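# Stand a fallen gift box upright and open its lid

## Task

A closed gift box is lying on one of its sides on the table. Turn it so it rests on its bottom, then swing its lid open until the lid is roughly vertical or leaning back beyond vertical. Concealed magnets keep the lid's flap closed, so it resists opening.

## Robot and tools

Robot: a single six-joint arm (shoulder pan, shoulder lift, elbow, wrist 1, wrist 2, wrist 3) carrying a right hand with index, middle, ring and thumb, driven by sixteen motors. Its base sits at (0, 0, +0.048) m in the scene frame, almost level. Cameras: cam_high, cam_low and cam_wrist, each 672x504. A two-camera stand is fixed beside the table.

Frames: scene origin is on the tabletop under the base, +z up, +y to the left when facing +x. All printed poses, velocities and targets, and all offset axes, use the arm's base frame. Rotations turn about the Hand target's position. Hand point axes: +z runs along the straight fingers toward the tips; +x crosses the palm away from the thumb; +y points out of the palm face, which sits at y = -0.062 m. Finger knuckles are at z = -0.017 m, with straight tips reaching 0.139 m beyond them. A rigid mast near the wrist (x +0.05 to +0.10, z -0.16 to -0.11, up to y +0.06 m) can strike things.

execute_actions(actions, cameras): actions is a list of actions. Each action holds up to 15 rows, one per 1/30 s step; if fewer, the final row repeats. Each row is 24 numbers, all in [-1, 1]:
- dx, dy, dz, rx, ry, rz: an offset of the hand point, in base axes, counted from the Hand target at the start of that action (each row counts from that same start, not from the row before). 1.0 equals 0.6 m or 180 degrees; rx, ry, rz form a single rotation vector. Sending the same offset again moves further.
- 16 hand numbers, absolute goal angles scaled between each hinge's stops, in this order: index_mcp, index_abd, index_pip, index_dip, middle_mcp, middle_abd, middle_pip, middle_dip, ring_mcp, ring_abd, ring_pip, ring_dip, thumb_cmc, thumb_axl, thumb_mcp, thumb_ipl. Straight values: _mcp +0.75, _abd 0.00, _pip +0.58, _dip +0.70, thumb_cmc +0.71, thumb_axl +0.68, thumb_mcp +0.23, thumb_ipl +0.17. Moving toward -1 curls fingers toward the palm, swings _abd away from the thumb, and swings the thumb round in front of the palm.
- current_limit: motor current cap, -1 = 0 mA up to +1 = 550 mA (start +0.4).
- speed: finger set-point rate, (speed + 1)/2 of 8.5 rad/s (start -0.6).
To keep the hand unchanged, resend the last hand numbers; at the start read them from a result first. cameras: list of names, ["all"] or []; an empty actions list returns images by default.

move(target, speed, blend, stop_force, zero, blocking, cameras): target is one 24-number row or a list of up to 15 rows, laid out as above; every row's pose part is an offset from the one Hand target at the call's start, in base axes. The path is straight, at least 0.5 s, and stops short if longer than 10 s. speed: m/s, 0.002 to 3.6, default 0.25 (turns up to twice that in rad/s); one value or one per target. blend: corner rounding in m for lists, 0 means stop at each. stop_force: N, 3 to 120; the path halts when the wrist sensor feels that much push against the motion. zero: true takes a fresh sensor zero first; false counts from the last one. blocking=false returns after about 0.5 s while the move continues (not allowed with stop_force). Leave out stop_force when moving away from something you press on.

wait(seconds 0 to 10, cameras); stop(cameras) brakes a running move; zoom_image(camera, region [x0, y0, x1, y1] in pixels, at most 504 by 504) enlarges part of the newest image; zero_wrist_force() rezeroes the sensor; finished_scene(scene) ends the current scene, given its number, and cannot be reversed.

Results: end_effector_position (m) and end_effector_quat_wxyz, velocities (m/s, rad/s), Hand target (the base for your next offsets), joint positions and torques, Wrist force and Wrist torque in end-effector axes (force from the contact into the arm) plus the peak since last shown. Hand lines list per motor: hand_goal, hand_measured, hand_current_ma and hand_state (moving, goal, blocked, overload). A move adds a line: done (within 3 mm and 2 degrees), off_target, moving, held or fault, with limits=paced or limits=held. Watch for HAND FAULT, MOTOR HOT and OVER-TEMPERATURE FAULT lines. The hand point often rests short of the Hand target; send the gap as an offset.

Avoid: net force on the arm near 150 N or wrist torque of 24.6 N m, which stop the arm for 10 s; the stiff arm faults if driven even slightly into a firm surface, so approach slowly and use stop_force. Fast moves hit harder and overshoot. Orientation commands are clipped to 32 degrees from the measured one per step. Do not route paths close to the base. A finger motor at 495 mA or more for 5 s shuts down. Never let the box drop, slide or be knocked off the table; it must stay upright and open with the robot clear.

Each tool is called as name(argument=value, ...) on one line, values as JSON.

## Session

execute_actions(actions=[])

Scene clock: 0.00 s.
end_effector_position=(+0.4439, -0.1227, +0.1603) hand_goal=(+0.754, +0.000, +0.576, +0.696, +0.754, +0.000, +0.576, +0.696, +0.754, +0.000, +0.576, +0.696, +0.714, +0.678, +0.226, +0.168) hand_measured=(+0.754, +0.000, +0.576, +0.696, +0.754, +0.000, +0.576, +0.696, +0.754, +0.000, +0.576, +0.696, +0.714, +0.678, +0.226, +0.168) hand_current_ma=(+0, +0, +0, +0, +0, +0, +0, +0, +0, +0, +0, +0, +0, +0, +0, +0) hand_state=(goal, goal, goal, goal, goal, goal, goal, goal, goal, goal, goal, goal, goal, goal, goal, goal) hand_current_limit=0.40 hand_speed=-0.60 end_effector_quat_wxyz=(-0.076, -0.600, +0.796, +0.029)
Joint positions: [-0.51 -1.297 1.783 -1.941 -1.687 2.917]
Joint velocities: within noise
Joint torques (N m): no reading
Wrist force (N): no reading
Wrist torque (N m): no reading
Wrist force, peak (N): no reading
Hand target: +0.4439, -0.1227, +0.1603; -0.076, -0.600, +0.796, +0.029

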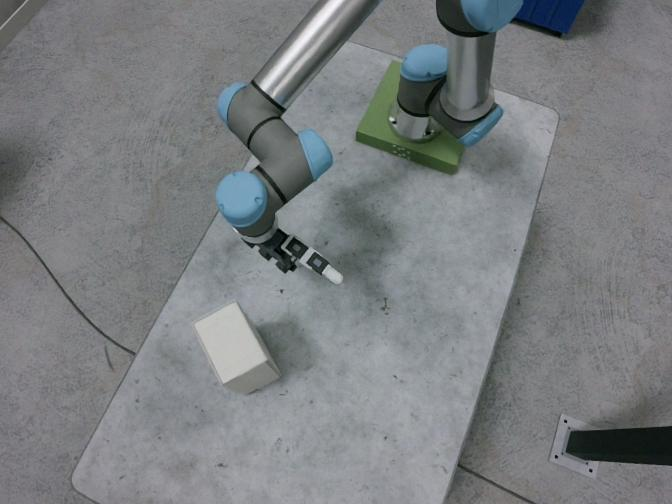

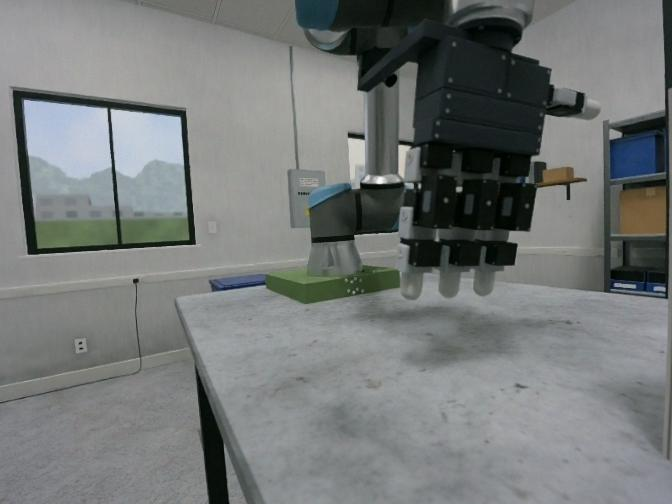

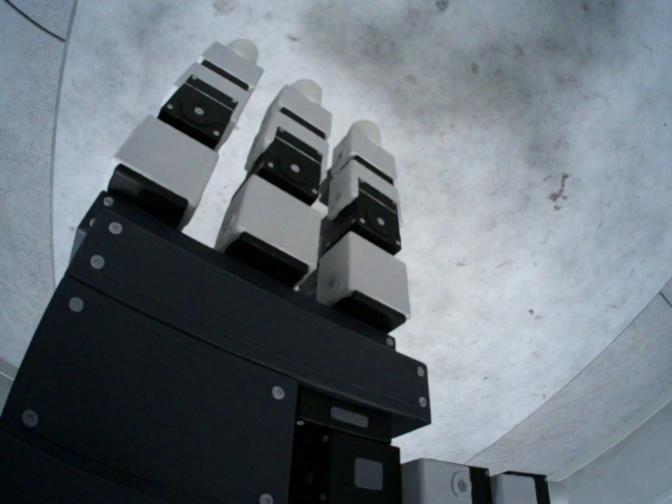

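zoom_image(camera="cam_high", region=[160, 270, 320, 420])

zoom_image(camera="cam_high", region=[180, 0, 600, 300])

Scaled by 3.150.

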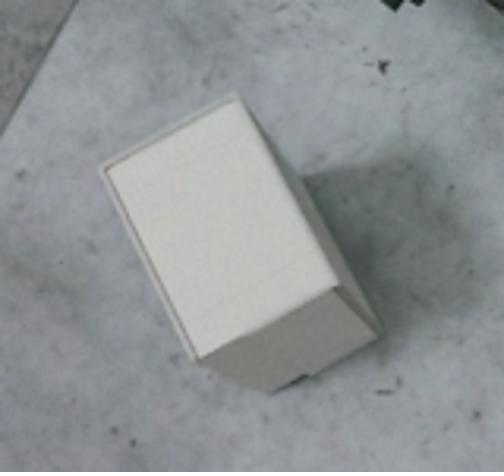

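Scaled by 1.200.

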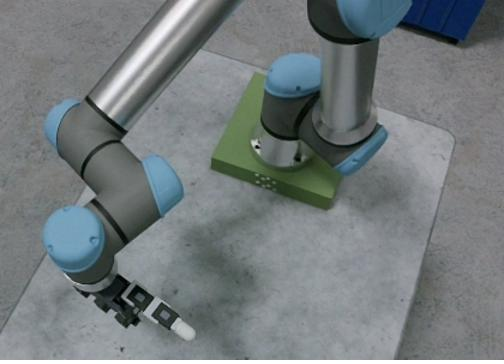

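zoom_image(camera="cam_low", region=[472, 90, 672, 490])

zoom_image(camera="cam_low", region=[160, 90, 560, 340])

zoom_image(camera="cam_high", region=[190, 290, 300, 400])

Scaled by 1.260.

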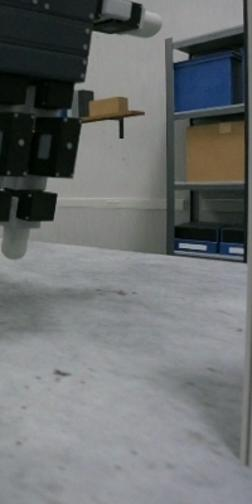

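Scaled by 1.260.

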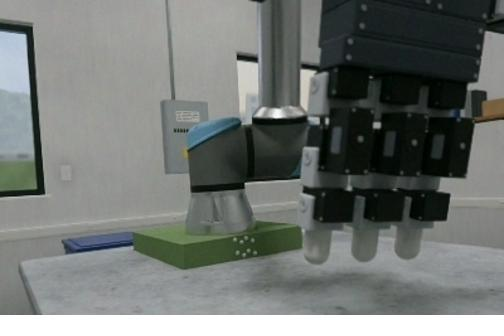

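Scaled by 4.582.

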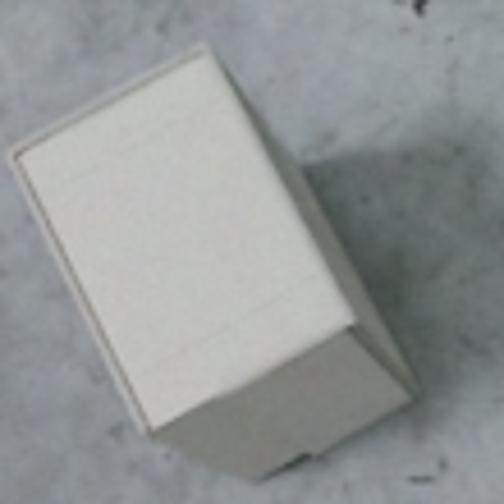

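zoom_image(camera="cam_high", region=[212, 350, 288, 400])

zoom_image(camera="cam_high", region=[185, 294, 261, 344])

zoom_image(camera="cam_low", region=[612, 60, 672, 480])

Scaled by 6.632.

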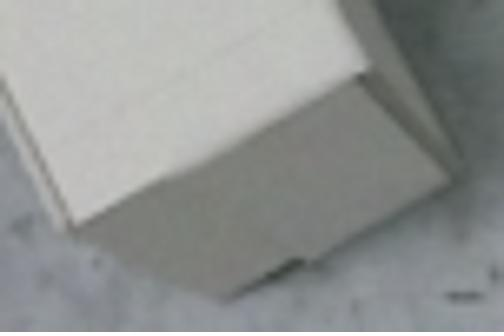

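Scaled by 6.632.

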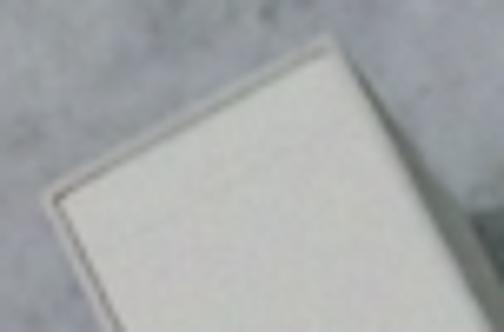

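Scaled by 1.200.

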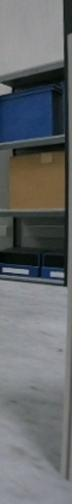

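move(target=[0.227, -0.3, 0.267, 0, 0, 0, 0.754, 0, 0.576, 0.696, 0.754, 0, 0.576, 0.696, 0.754, 0, 0.576, 0.696, 0.714, 0.678, 0.226, 0.168, 0.4, -0.6], speed=0.35, cameras=["cam_wrist", "cam_high", "cam_low"])

Scene clock: 109.50 s.
end_effector_position=(+0.5801, -0.3027, +0.3206) hand_goal=(+0.754, +0.000, +0.576, +0.696, +0.754, +0.000, +0.576, +0.696, +0.754, +0.000, +0.576, +0.696, +0.714, +0.678, +0.226, +0.168) hand_measured=(+0.754, +0.000, +0.576, +0.696, +0.754, +0.000, +0.576, +0.696, +0.754, +0.000, +0.576, +0.696, +0.714, +0.678, +0.222, +0.168) hand_current_ma=(+0, +0, +0, +0, +0, +0, +0, +0, +0, +0, +0, +0, +0, +0, -1, +0) hand_state=(goal, goal, goal, goal, goal, goal, goal, goal, goal, goal, goal, goal, goal, goal, goal, goal) hand_current_limit=0.40 hand_speed=-0.60 end_effector_quat_wxyz=(-0.076, -0.600, +0.796, +0.029)
Joint positions: [-0.629 -0.883 0.738 -1.326 -1.7 2.798]
Joint torques (N m): [14.03 -44.08 -33.13 -0.14 -0.96 -1.21]
Wrist force (N): [-0.2 0.2 0.3]
Wrist torque (N m): [-0.01 0.00 -0.09]
Wrist force, peak (N): [-1.7 1.8 1.6]
Hand target: +0.5801, -0.3027, +0.3205; -0.076, -0.600, +0.796, +0.029
Off the commanded pose: 0.000 m, 0 deg.
move: done

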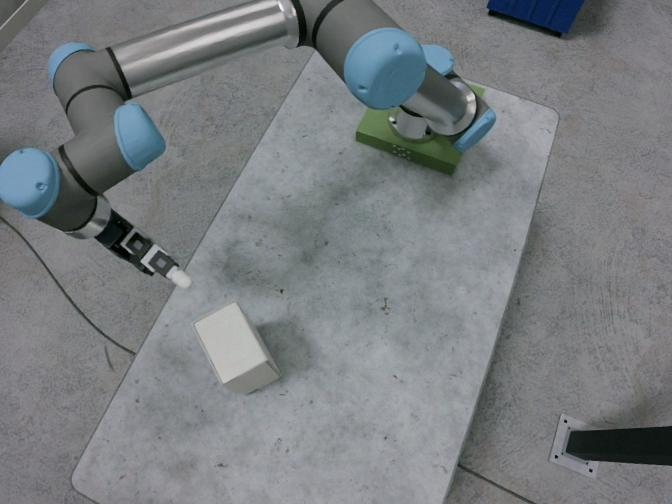

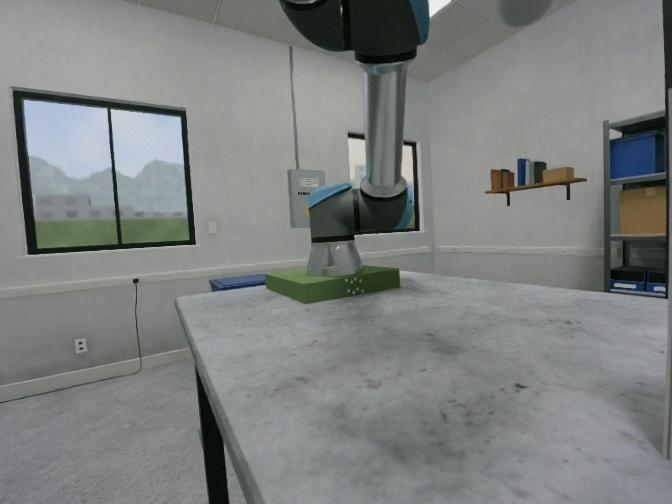

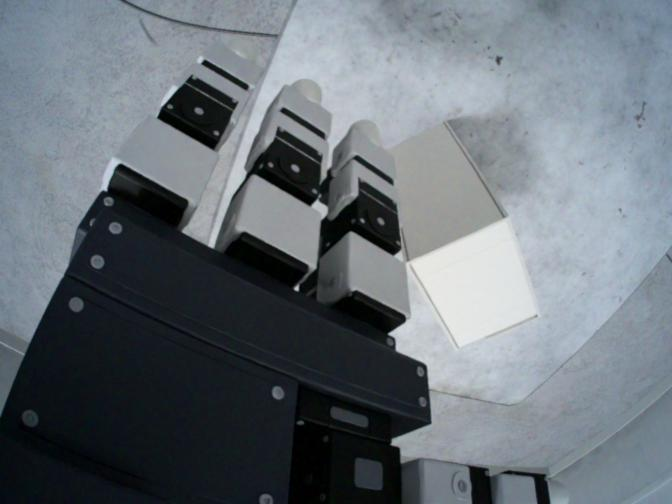

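zoom_image(camera="cam_wrist", region=[380, 110, 560, 360])

Scaled by 2.016 from the camera's 672x504 image, which has a finer 960x720 frame.

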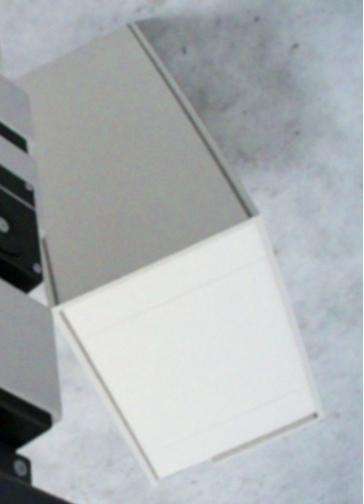

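zoom_image(camera="cam_wrist", region=[445, 300, 550, 360])

zoom_image(camera="cam_wrist", region=[395, 205, 525, 285])

zoom_image(camera="cam_high", region=[186, 295, 286, 400])

Scaled by 4.800 from the camera's 672x504 image, which has a finer 960x720 frame.

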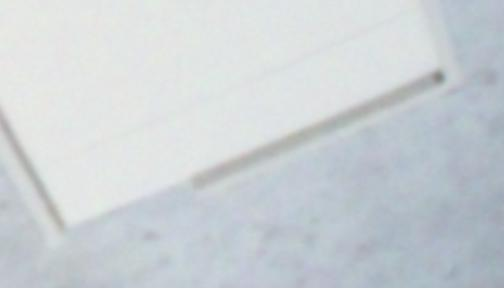

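Scaled by 3.877 from the camera's 672x504 image, which has a finer 960x720 frame.

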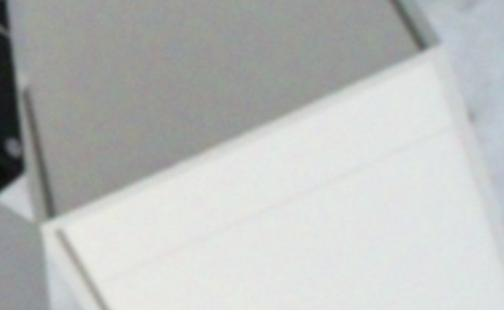

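Scaled by 4.800.

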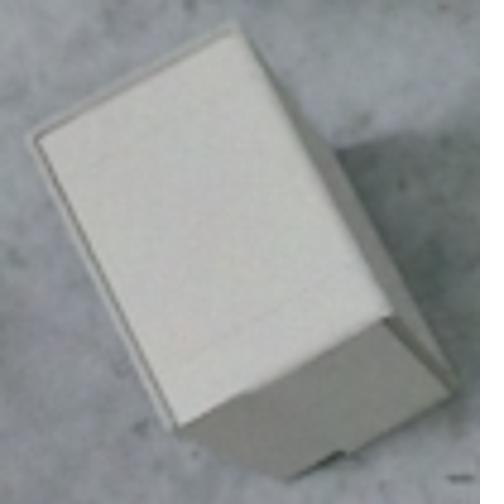

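move(target=[0.0267, -0.0667, -0.28, 0, 0, -0.122, 0.754, 0, 0.576, 0.696, 0.754, 0, 0.576, 0.696, 0.754, 0, 0.576, 0.696, 0.714, 0.678, 0.226, 0.168, 0.4, -0.6], speed=0.3, cameras=["cam_wrist", "cam_high", "cam_low"])

Scene clock: 260.70 s.
end_effector_position=(+0.5961, -0.3428, +0.1526) hand_goal=(+0.754, +0.000, +0.576, +0.696, +0.754, +0.000, +0.576, +0.696, +0.754, +0.000, +0.576, +0.696, +0.714, +0.678, +0.226, +0.168) hand_measured=(+0.754, +0.000, +0.576, +0.696, +0.754, +0.000, +0.576, +0.696, +0.754, +0.000, +0.576, +0.696, +0.714, +0.678, +0.222, +0.168) hand_current_ma=(+0, +0, +0, +0, +0, +0, +0, +0, +0, +0, +0, +0, +0, +0, -1, +0) hand_state=(goal, goal, goal, goal, goal, goal, goal, goal, goal, goal, goal, goal, goal, goal, goal, goal) hand_current_limit=0.40 hand_speed=-0.60 end_effector_quat_wxyz=(-0.069, -0.437, +0.896, +0.043)
Joint positions: [-0.713 -0.764 0.953 -1.626 -1.664 3.097]
Joint torques (N m): [14.91 -54.57 -22.64 -3.09 -2.51 1.12]
Wrist force (N): [-0.3 0.0 0.3]
Wrist torque (N m): [-0.02 0.02 -0.01]
Wrist force, peak (N): [0.1 -0.7 2.6]
Hand target: +0.5961, -0.3427, +0.1525; -0.069, -0.437, +0.896, +0.043
Off the commanded pose: 0.000 m, 0 deg.
move: done

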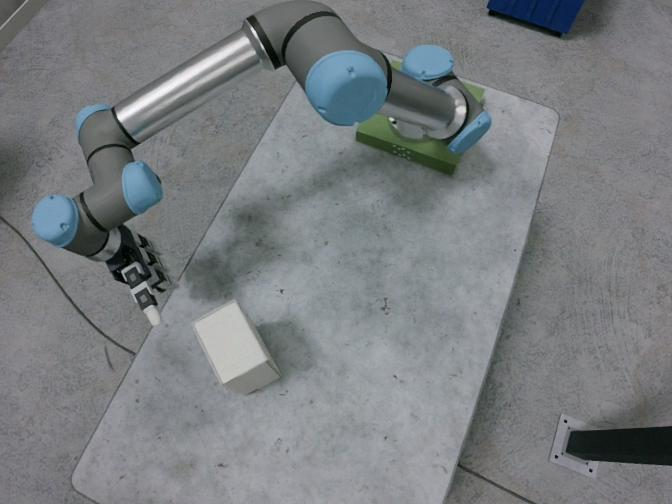

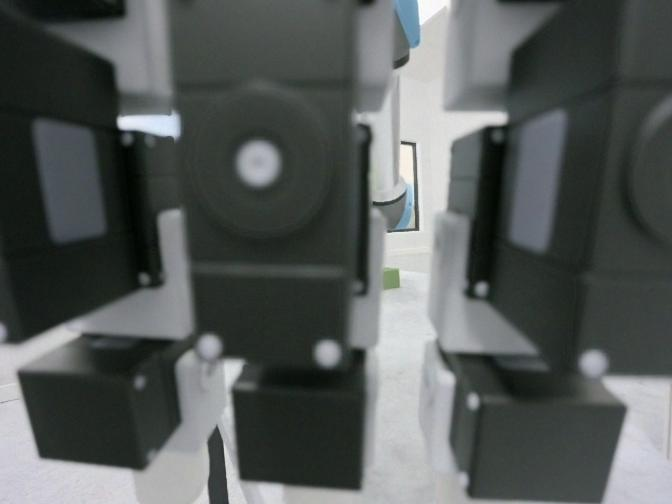

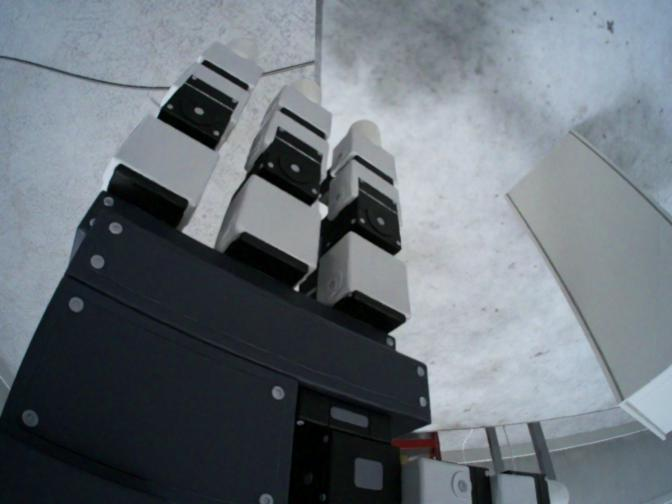

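move(target=[[0, 0, 0.25, 0, 0, 0, 0.754, 0, 0.576, 0.696, 0.754, 0, 0.576, 0.696, 0.754, 0, 0.576, 0.696, -0.571, 0.678, 0.226, 0.168, 0.4, -0.6], [-0.2935, 0.3212, 0.2958, -0.2234, -0.2305, 0.349, 0.754, 0, 0.576, 0.696, 0.754, 0, 0.576, 0.696, 0.754, 0, 0.576, 0.696, -0.571, 0.678, 0.226, 0.168, 0.4, -0.6], [-0.0018, 0.4995, -0.0042, -0.4467, -0.4609, 0.698, 0.754, 0, 0.576, 0.696, 0.754, 0, 0.576, 0.696, 0.754, 0, 0.576, 0.696, -0.571, 0.678, 0.226, 0.168, 0.4, -0.6]], speed=[0.35, 0.5, 0.5], blend=[0.04, 0.04, 0], cameras=["cam_wrist", "cam_high", "cam_low"])

Scene clock: 342.83 s.
end_effector_position=(+0.5950, -0.0431, +0.1500) hand_goal=(+0.754, +0.000, +0.576, +0.696, +0.754, +0.000, +0.576, +0.696, +0.754, +0.000, +0.576, +0.696, -0.570, +0.678, +0.226, +0.168) hand_measured=(+0.752, +0.002, +0.576, +0.696, +0.752, +0.002, +0.576, +0.696, +0.752, +0.002, +0.576, +0.696, -0.562, +0.678, +0.224, +0.168) hand_current_ma=(+0, +0, +0, +0, +0, +0, +0, +0, +0, +0, +0, +0, +2, +0, +0, +0) hand_state=(goal, goal, goal, goal, goal, goal, goal, goal, goal, goal, goal, goal, goal, goal, goal, goal) hand_current_limit=0.40 hand_speed=-0.60 end_effector_quat_wxyz=(-0.191, +0.681, +0.194, +0.680)
Joint positions: [-0.623 -0.787 2.254 -4.602 -0.395 1.561]
Joint torques (N m): [14.9 -26.11 -12.2 -0.34 1.5 -1.59]
Wrist force (N): [-1.2 -0.5 -0.6]
Wrist torque (N m): [0.14 0.07 -0.32]
Wrist force, peak (N): [-0.3 -0.3 3.2]
Hand target: +0.5951, -0.0430, +0.1500; -0.191, +0.681, +0.194, +0.680
Off the commanded pose: 0.000 m, 0 deg.
move: done

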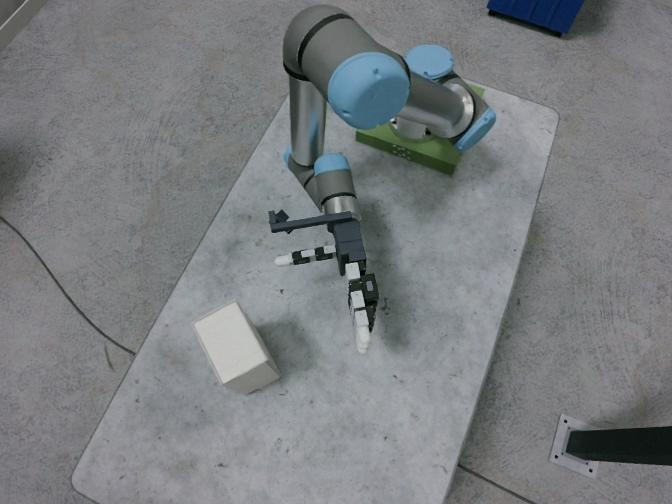

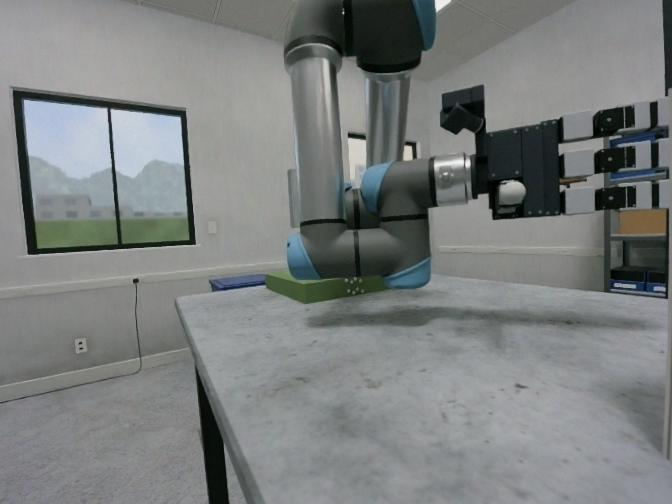

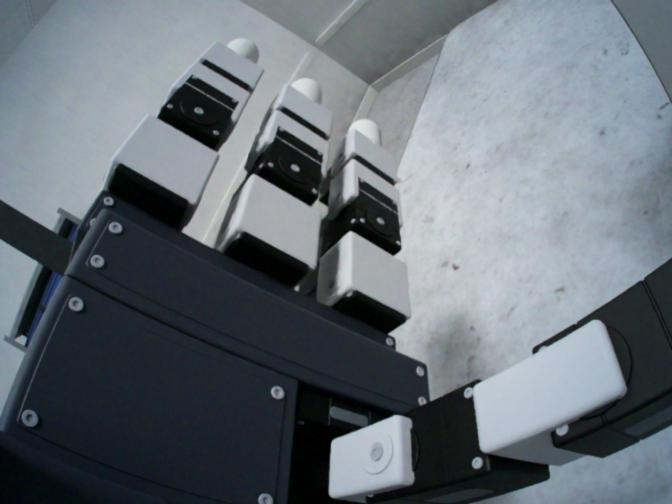

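move(target=[0.1523, -0.0895, -0.0633, 0, 0, 0, 0.754, 0, 0.576, 0.696, 0.754, 0, 0.576, 0.696, 0.754, 0, 0.576, 0.696, -0.571, 0.678, 0.226, 0.168, 0.4, -0.6], speed=0.2, cameras=["cam_wrist", "cam_high", "cam_low"])

Scene clock: 355.77 s.
end_effector_position=(+0.6864, -0.0965, +0.1120) hand_goal=(+0.754, +0.000, +0.576, +0.696, +0.754, +0.000, +0.576, +0.696, +0.754, +0.000, +0.576, +0.696, -0.570, +0.678, +0.226, +0.168) hand_measured=(+0.752, +0.002, +0.576, +0.696, +0.752, +0.002, +0.576, +0.696, +0.752, +0.002, +0.576, +0.696, -0.562, +0.678, +0.224, +0.168) hand_current_ma=(+0, +0, +0, +0, +0, +0, +0, +0, +0, +0, +0, +0, +2, +0, +0, +0) hand_state=(goal, goal, goal, goal, goal, goal, goal, goal, goal, goal, goal, goal, goal, goal, goal, goal) hand_current_limit=0.40 hand_speed=-0.60 end_effector_quat_wxyz=(-0.191, +0.681, +0.195, +0.680)
Joint positions: [-0.601 -0.63 1.928 -4.433 -0.417 1.561]
Joint torques (N m): [-9.91 -42.05 -18.07 0.14 1.53 0.77]
Wrist force (N): [-1.1 -0.5 -0.5]
Wrist torque (N m): [0.14 0.04 -0.31]
Wrist force, peak (N): [-0.4 -2.6 -1.6]
Hand target: +0.6864, -0.0967, +0.1120; -0.191, +0.681, +0.194, +0.680
Off the commanded pose: 0.000 m, 0 deg.
move: done

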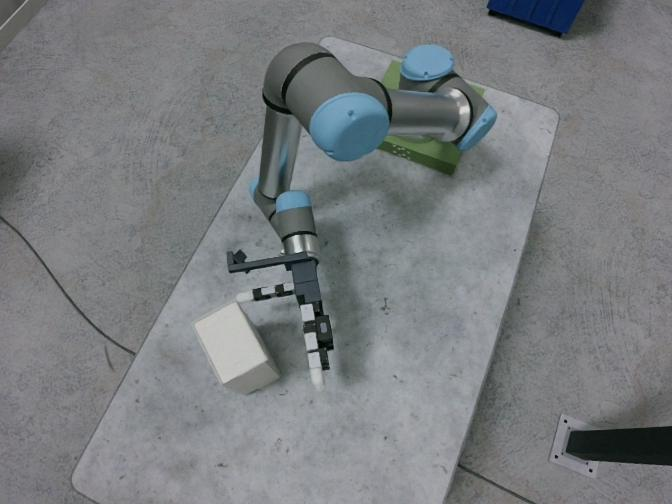

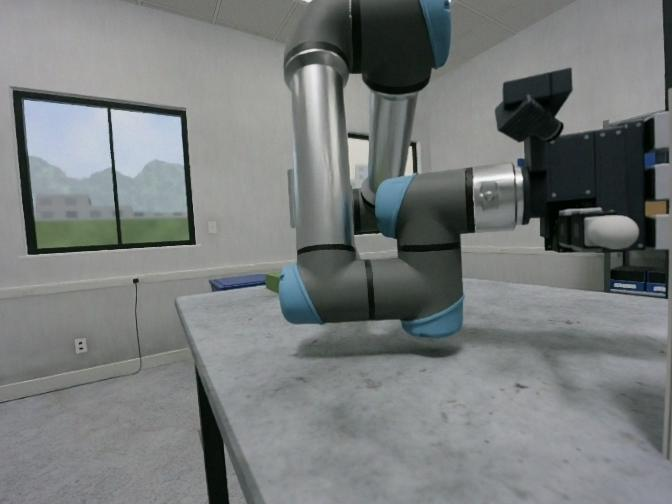

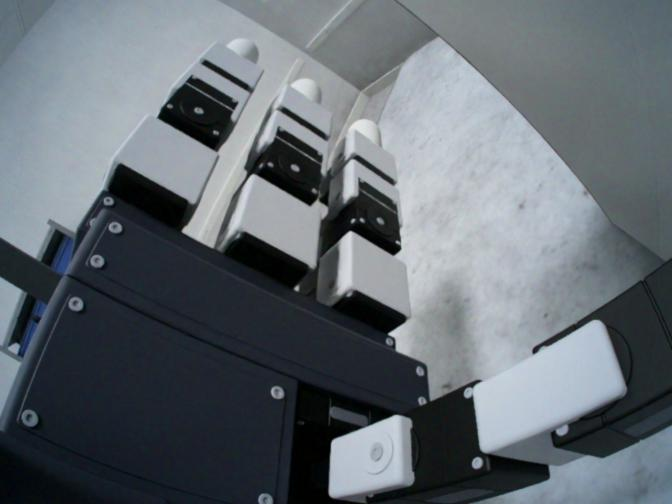

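move(target=[[-0.01, -0.0135, 0, 0, 0, 0, 0.754, 0, 0.576, 0.696, 0.754, 0, 0.576, 0.696, 0.754, 0, 0.576, 0.696, -0.571, 0.678, 0.36, 0.168, 0.4, -0.6], [0.0653, -0.0695, 0, 0, 0, 0, 0.754, 0, 0.576, 0.696, 0.754, 0, 0.576, 0.696, 0.754, 0, 0.576, 0.696, -0.571, 0.678, 0.36, 0.168, 0.4, -0.6]], speed=[0.05, 0.06], stop_force=6, cameras=["cam_wrist", "cam_high", "cam_low"])

Scene clock: 367.07 s.
end_effector_position=(+0.7256, -0.1384, +0.1120) hand_goal=(+0.754, +0.000, +0.576, +0.696, +0.754, +0.000, +0.576, +0.696, +0.754, +0.000, +0.576, +0.696, -0.570, +0.678, +0.360, +0.168) hand_measured=(+0.752, +0.002, +0.576, +0.696, +0.752, +0.002, +0.576, +0.696, +0.752, +0.002, +0.576, +0.696, -0.562, +0.678, +0.358, +0.168) hand_current_ma=(+0, +0, +0, +0, +0, +0, +0, +0, +0, +0, +0, +0, +2, +0, +0, +0) hand_state=(goal, goal, goal, goal, goal, goal, goal, goal, goal, goal, goal, goal, goal, goal, goal, goal) hand_current_limit=0.40 hand_speed=-0.60 end_effector_quat_wxyz=(-0.191, +0.681, +0.194, +0.680)
Joint positions: [-0.626 -0.588 1.771 -4.317 -0.392 1.561]
Joint torques (N m): [7.4 -57.83 -16 0.38 0.35 -1.58]
Wrist force (N): [-1.0 -0.4 -0.9]
Wrist torque (N m): [0.19 0.06 -0.28]
Wrist force, peak (N): [-1.3 -0.4 -1.8]
Hand target: +0.7256, -0.1384, +0.1120; -0.191, +0.681, +0.194, +0.680
Off the commanded pose: 0.000 m, 0 deg.
move: done

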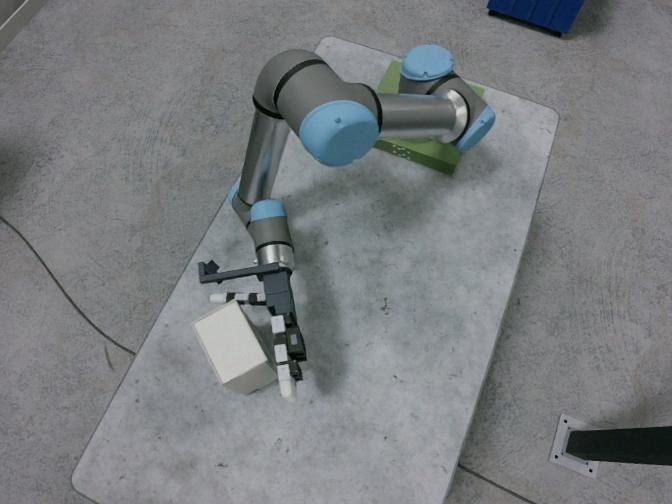

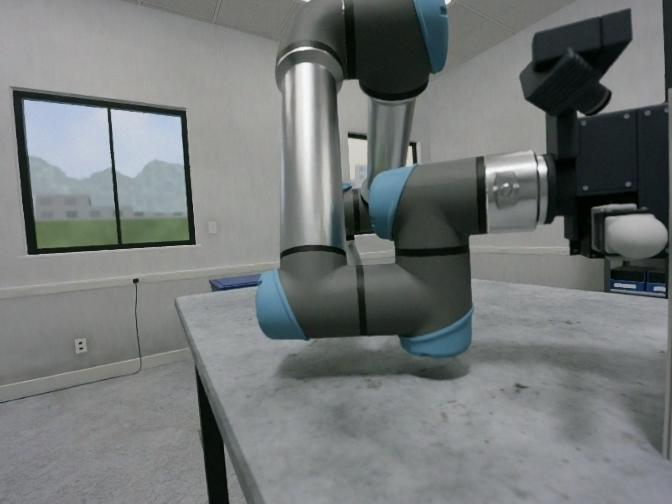

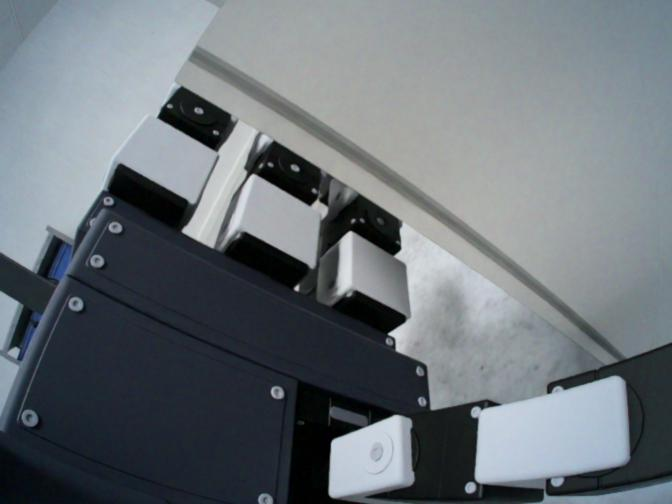

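move(target=[0, 0, 0, 0, 0, 0, 0.863, 0, 0.285, -0.029, 0.863, 0, 0.285, -0.029, 0.754, 0, 0.576, 0.696, -0.571, 0.678, 0.225, 0.081, 0.4, -0.7], speed=0.1, cameras=["cam_wrist", "cam_high"])

Scene clock: 376.30 s.
end_effector_position=(+0.7256, -0.1384, +0.1120) hand_goal=(+0.864, +0.000, +0.286, -0.028, +0.864, +0.000, +0.286, -0.028, +0.754, +0.000, +0.576, +0.696, -0.570, +0.678, +0.226, +0.082) hand_measured=(+0.862, +0.002, +0.290, -0.026, +0.862, +0.002, +0.288, -0.026, +0.752, +0.002, +0.576, +0.696, -0.562, +0.678, +0.228, +0.084) hand_current_ma=(+0, +0, +0, +0, +0, +0, +0, +0, +0, +0, +0, +0, +2, +0, +0, +0) hand_state=(goal, goal, goal, goal, goal, goal, goal, goal, goal, goal, goal, goal, goal, goal, goal, goal) hand_current_limit=0.40 hand_speed=-0.70 end_effector_quat_wxyz=(-0.191, +0.681, +0.194, +0.680)
Joint positions: [-0.626 -0.588 1.771 -4.317 -0.392 1.561]
Joint torques (N m): [11.49 -58.77 -17.25 0.39 -1.58 -1.56]
Wrist force (N): [-0.9 -0.4 -0.8]
Wrist torque (N m): [0.18 0.03 -0.26]
Wrist force, peak (N): [-1.2 -0.3 -1.1]
Hand target: +0.7256, -0.1384, +0.1120; -0.191, +0.681, +0.194, +0.680
Off the commanded pose: 0.000 m, 0 deg.
move: done
Images, in order (width x height): cam_high 672x504, cam_wrist 672x504.

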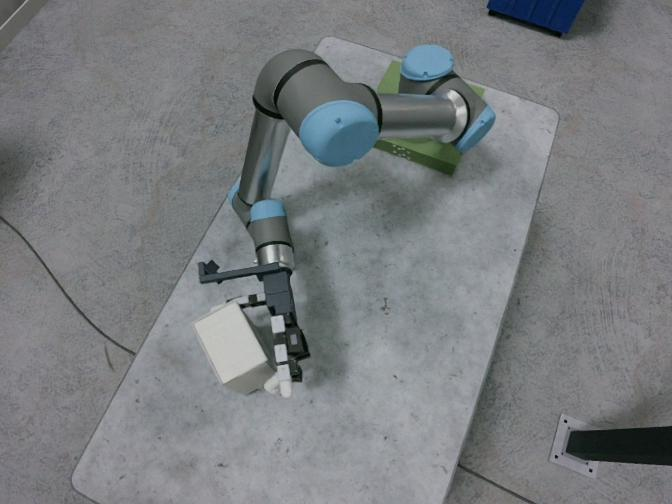

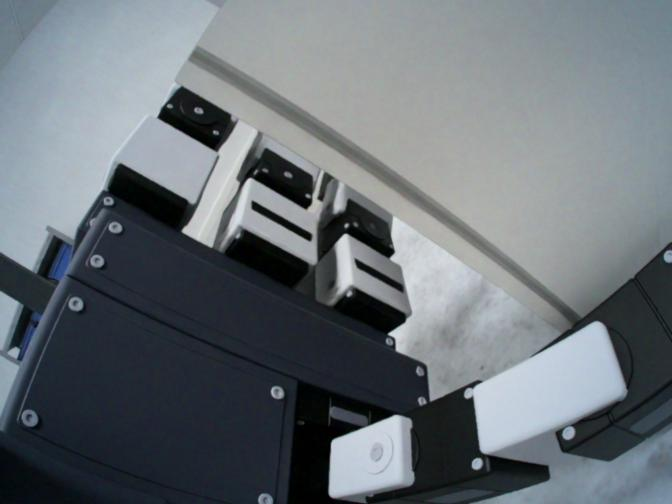

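move(target=[0, 0, 0, 0, 0, 0, 0.55, 0, 0.285, -0.029, 0.55, 0, 0.285, -0.029, 0.754, 0, 0.576, 0.696, -0.571, 0.678, -0.05, 0.038, 0.6, -0.93], speed=0.1, cameras=["cam_wrist", "cam_high"])

Scene clock: 379.93 s.
end_effector_position=(+0.7256, -0.1384, +0.1120) hand_goal=(+0.550, +0.000, +0.286, -0.028, +0.550, +0.000, +0.286, -0.028, +0.754, +0.000, +0.576, +0.696, -0.570, +0.678, -0.050, +0.038) hand_measured=(+0.636, +0.002, +0.312, -0.018, +0.640, +0.002, +0.310, -0.016, +0.752, +0.002, +0.576, +0.696, -0.562, +0.678, +0.082, +0.062) hand_current_ma=(+165, +0, +19, +4, +180, +0, +17, +5, +0, +0, +0, +0, +2, +0, +440, +27) hand_state=(blocked, goal, blocked, goal, blocked, goal, blocked, goal, goal, goal, goal, goal, goal, goal, blocked, blocked) hand_current_limit=0.60 hand_speed=-0.93 end_effector_quat_wxyz=(-0.191, +0.681, +0.194, +0.680)
Joint positions: [-0.626 -0.588 1.771 -4.317 -0.392 1.561]
Joint torques (N m): [12.15 -57.81 -17.75 0.33 -1.41 -1.43]
Wrist force (N): [-0.2 -1.6 -0.1]
Wrist torque (N m): [0.14 -0.04 -0.24]
Wrist force, peak (N): [-0.9 -1.6 -1.3]
Hand target: +0.7256, -0.1384, +0.1120; -0.191, +0.681, +0.194, +0.680
Off the commanded pose: 0.000 m, 0 deg.
move: done
Images, in order (width x height): cam_high 672x504, cam_wrist 672x504.

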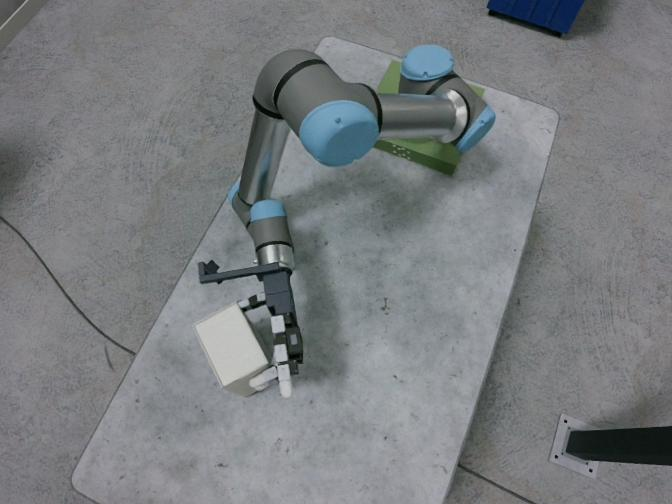

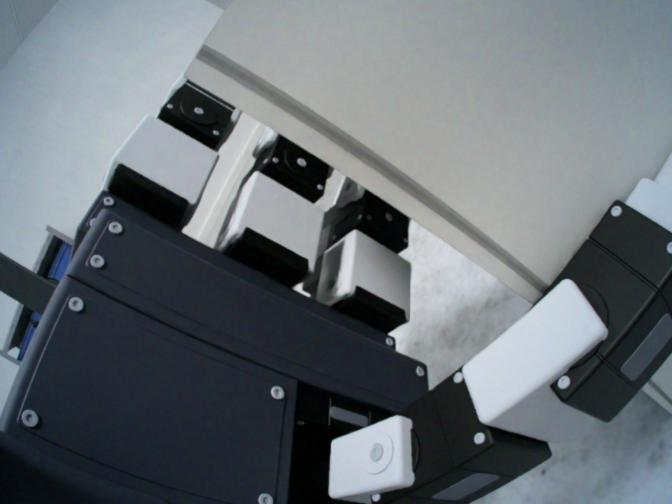

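move(target=[0, 0, 0.0267, 0, 0, 0, 0.55, 0, 0.285, -0.029, 0.55, 0, 0.285, -0.029, 0.754, 0, 0.576, 0.696, -0.571, 0.678, -0.05, 0.038, 0.6, -0.93], speed=0.05, cameras=["cam_wrist", "cam_high", "cam_low"])

Scene clock: 382.40 s.
end_effector_position=(+0.7256, -0.1384, +0.1281) hand_goal=(+0.550, +0.000, +0.286, -0.028, +0.550, +0.000, +0.286, -0.028, +0.754, +0.000, +0.576, +0.696, -0.570, +0.678, -0.050, +0.038) hand_measured=(+0.630, +0.008, +0.314, -0.014, +0.624, +0.008, +0.310, -0.016, +0.752, +0.002, +0.576, +0.696, -0.530, +0.686, +0.082, +0.068) hand_current_ma=(+147, +2, +21, +6, +126, +2, +17, +5, +0, +0, +0, +0, +39, +4, +440, +39) hand_state=(blocked, goal, blocked, goal, blocked, goal, blocked, goal, goal, goal, goal, goal, blocked, goal, blocked, blocked) hand_current_limit=0.60 hand_speed=-0.93 end_effector_quat_wxyz=(-0.191, +0.681, +0.194, +0.680) end_effector_velocity=(+0.000, -0.001, -0.003) end_effector_angular_velocity=(+0.000, +0.001, -0.002)
Joint positions: [-0.626 -0.624 1.782 -4.293 -0.392 1.561]
Joint velocities: [-0.001 0.005 0 -0.003 -0.001 -0.001]
Joint torques (N m): [11.49 -38.22 -16.24 -2.85 -1.52 -1.98]
Wrist force (N): [-3.9 -0.7 -0.6]
Wrist torque (N m): [0.13 0.01 -0.21]
Wrist force, peak (N): [-4.3 -0.4 -0.8]
Hand target: +0.7256, -0.1384, +0.1280; -0.191, +0.681, +0.194, +0.680
Off the commanded pose: 0.000 m, 0 deg.
move: done

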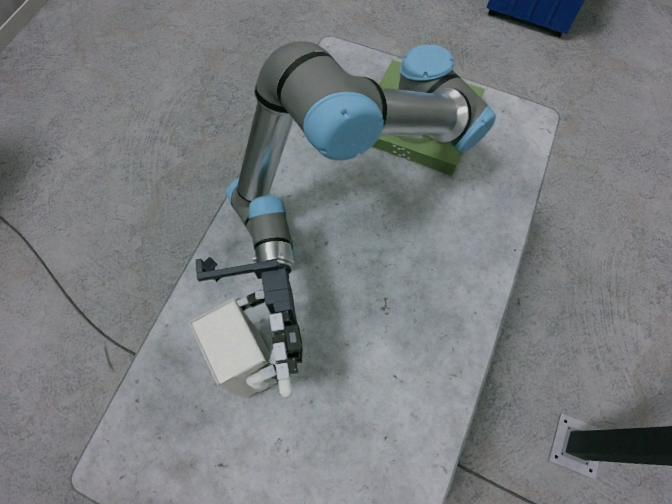

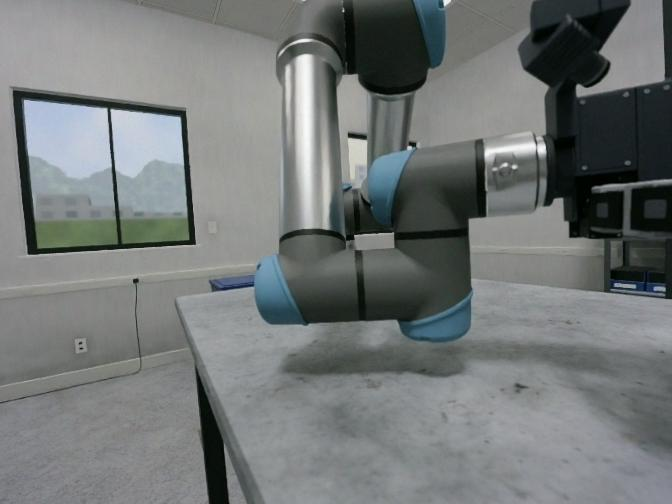

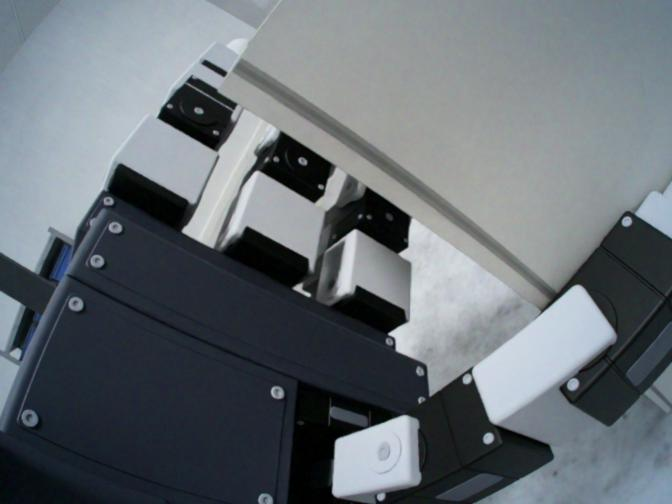

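zoom_image(camera="cam_high", region=[180, 250, 310, 410])

Scaled by 3.150.

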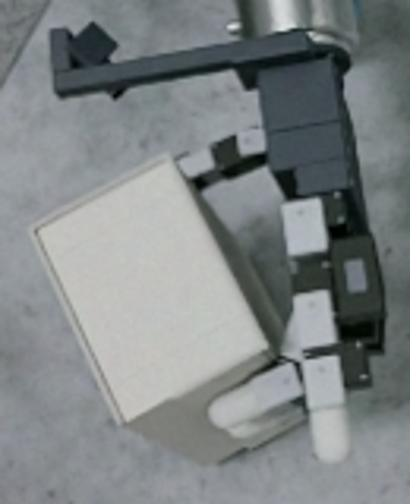

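move(target=[0, 0, 0.0167, 0, 0, 0, 0.55, 0, 0.285, -0.029, 0.55, 0, 0.285, -0.029, 0.754, 0, 0.576, 0.696, -0.571, 0.678, -0.05, 0.038, 0.6, -0.93], speed=0.05, cameras=["cam_wrist", "cam_high"])

Scene clock: 386.83 s.
end_effector_position=(+0.7256, -0.1384, +0.1381) hand_goal=(+0.550, +0.000, +0.286, -0.028, +0.550, +0.000, +0.286, -0.028, +0.754, +0.000, +0.576, +0.696, -0.570, +0.678, -0.050, +0.038) hand_measured=(+0.630, +0.008, +0.314, -0.014, +0.624, +0.008, +0.310, -0.016, +0.752, +0.002, +0.576, +0.696, -0.530, +0.688, +0.082, +0.068) hand_current_ma=(+147, +2, +21, +6, +125, +2, +17, +5, +0, +0, +0, +0, +41, +4, +440, +39) hand_state=(blocked, goal, blocked, goal, blocked, goal, blocked, goal, goal, goal, goal, goal, blocked, goal, blocked, blocked) hand_current_limit=0.60 hand_speed=-0.93 end_effector_quat_wxyz=(-0.191, +0.681, +0.194, +0.680)
Joint positions: [-0.626 -0.646 1.789 -4.278 -0.392 1.561]
Joint torques (N m): [7.91 -38.43 -12.41 -2.59 -1.78 -0.89]
Wrist force (N): [-3.9 -0.5 -0.5]
Wrist torque (N m): [0.13 0.01 -0.21]
Wrist force, peak (N): [-5.1 -0.6 -0.8]
Hand target: +0.7256, -0.1384, +0.1381; -0.191, +0.681, +0.194, +0.680
Off the commanded pose: 0.000 m, 0 deg.
move: done
Images, in order (width x height): cam_high 672x504, cam_wrist 672x504.

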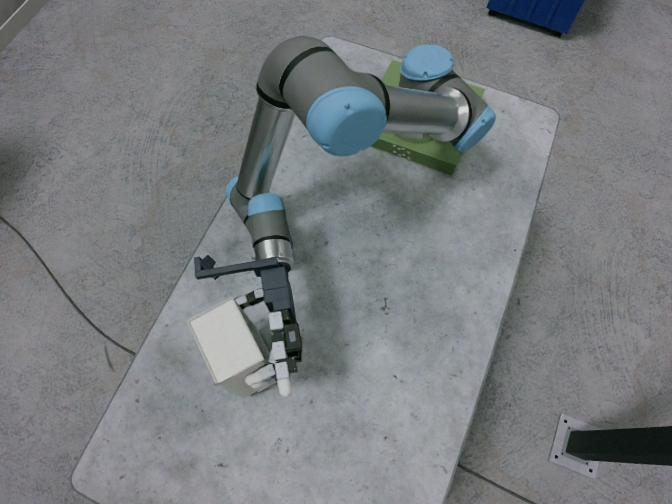

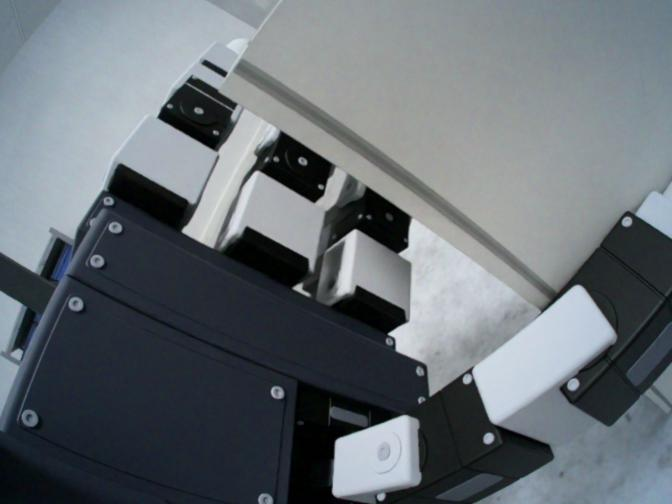

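move(target=[-0.2275, 0.1688, 0, 0, 0, 0, 0.55, 0, 0.285, -0.029, 0.55, 0, 0.285, -0.029, 0.754, 0, 0.576, 0.696, -0.571, 0.678, -0.05, 0.038, 0.6, -0.93], speed=0.12, cameras=["cam_wrist", "cam_high", "cam_low"])

Scene clock: 401.37 s.
end_effector_position=(+0.5892, -0.0371, +0.1381) hand_goal=(+0.550, +0.000, +0.286, -0.028, +0.550, +0.000, +0.286, -0.028, +0.754, +0.000, +0.576, +0.696, -0.570, +0.678, -0.050, +0.038) hand_measured=(+0.630, +0.008, +0.314, -0.014, +0.622, +0.008, +0.310, -0.016, +0.752, +0.002, +0.576, +0.696, -0.530, +0.688, +0.082, +0.068) hand_current_ma=(+145, +2, +21, +6, +123, +2, +17, +5, +0, +0, +0, +0, +41, +4, +440, +41) hand_state=(blocked, goal, blocked, goal, blocked, goal, blocked, goal, goal, goal, goal, goal, blocked, goal, blocked, blocked) hand_current_limit=0.60 hand_speed=-0.93 end_effector_quat_wxyz=(-0.191, +0.681, +0.195, +0.680)
Joint positions: [-0.619 -0.752 2.265 -4.648 -0.399 1.561]
Joint torques (N m): [-14.59 -26.76 2.24 -1.97 1.83 0.4]
Wrist force (N): [-3.9 -0.5 -0.5]
Wrist torque (N m): [0.13 0.03 -0.27]
Wrist force, peak (N): [-4.1 -2.4 -1.2]
Hand target: +0.5891, -0.0371, +0.1381; -0.191, +0.681, +0.194, +0.680
Off the commanded pose: 0.000 m, 0 deg.
move: done

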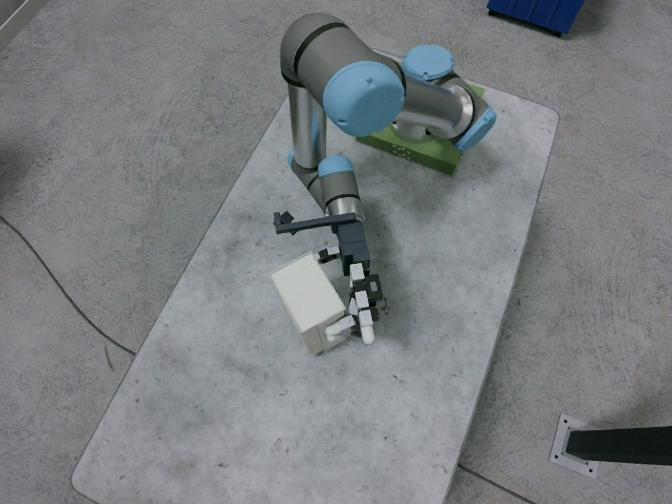

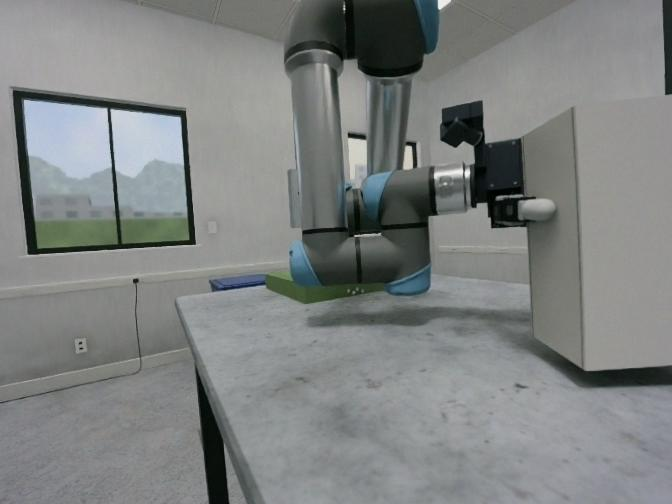

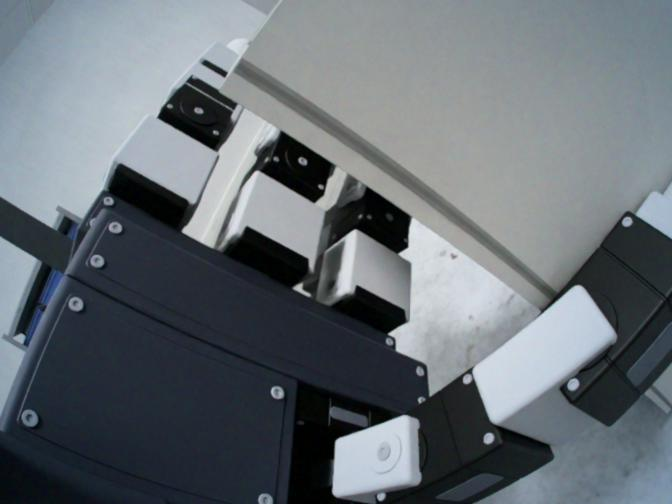

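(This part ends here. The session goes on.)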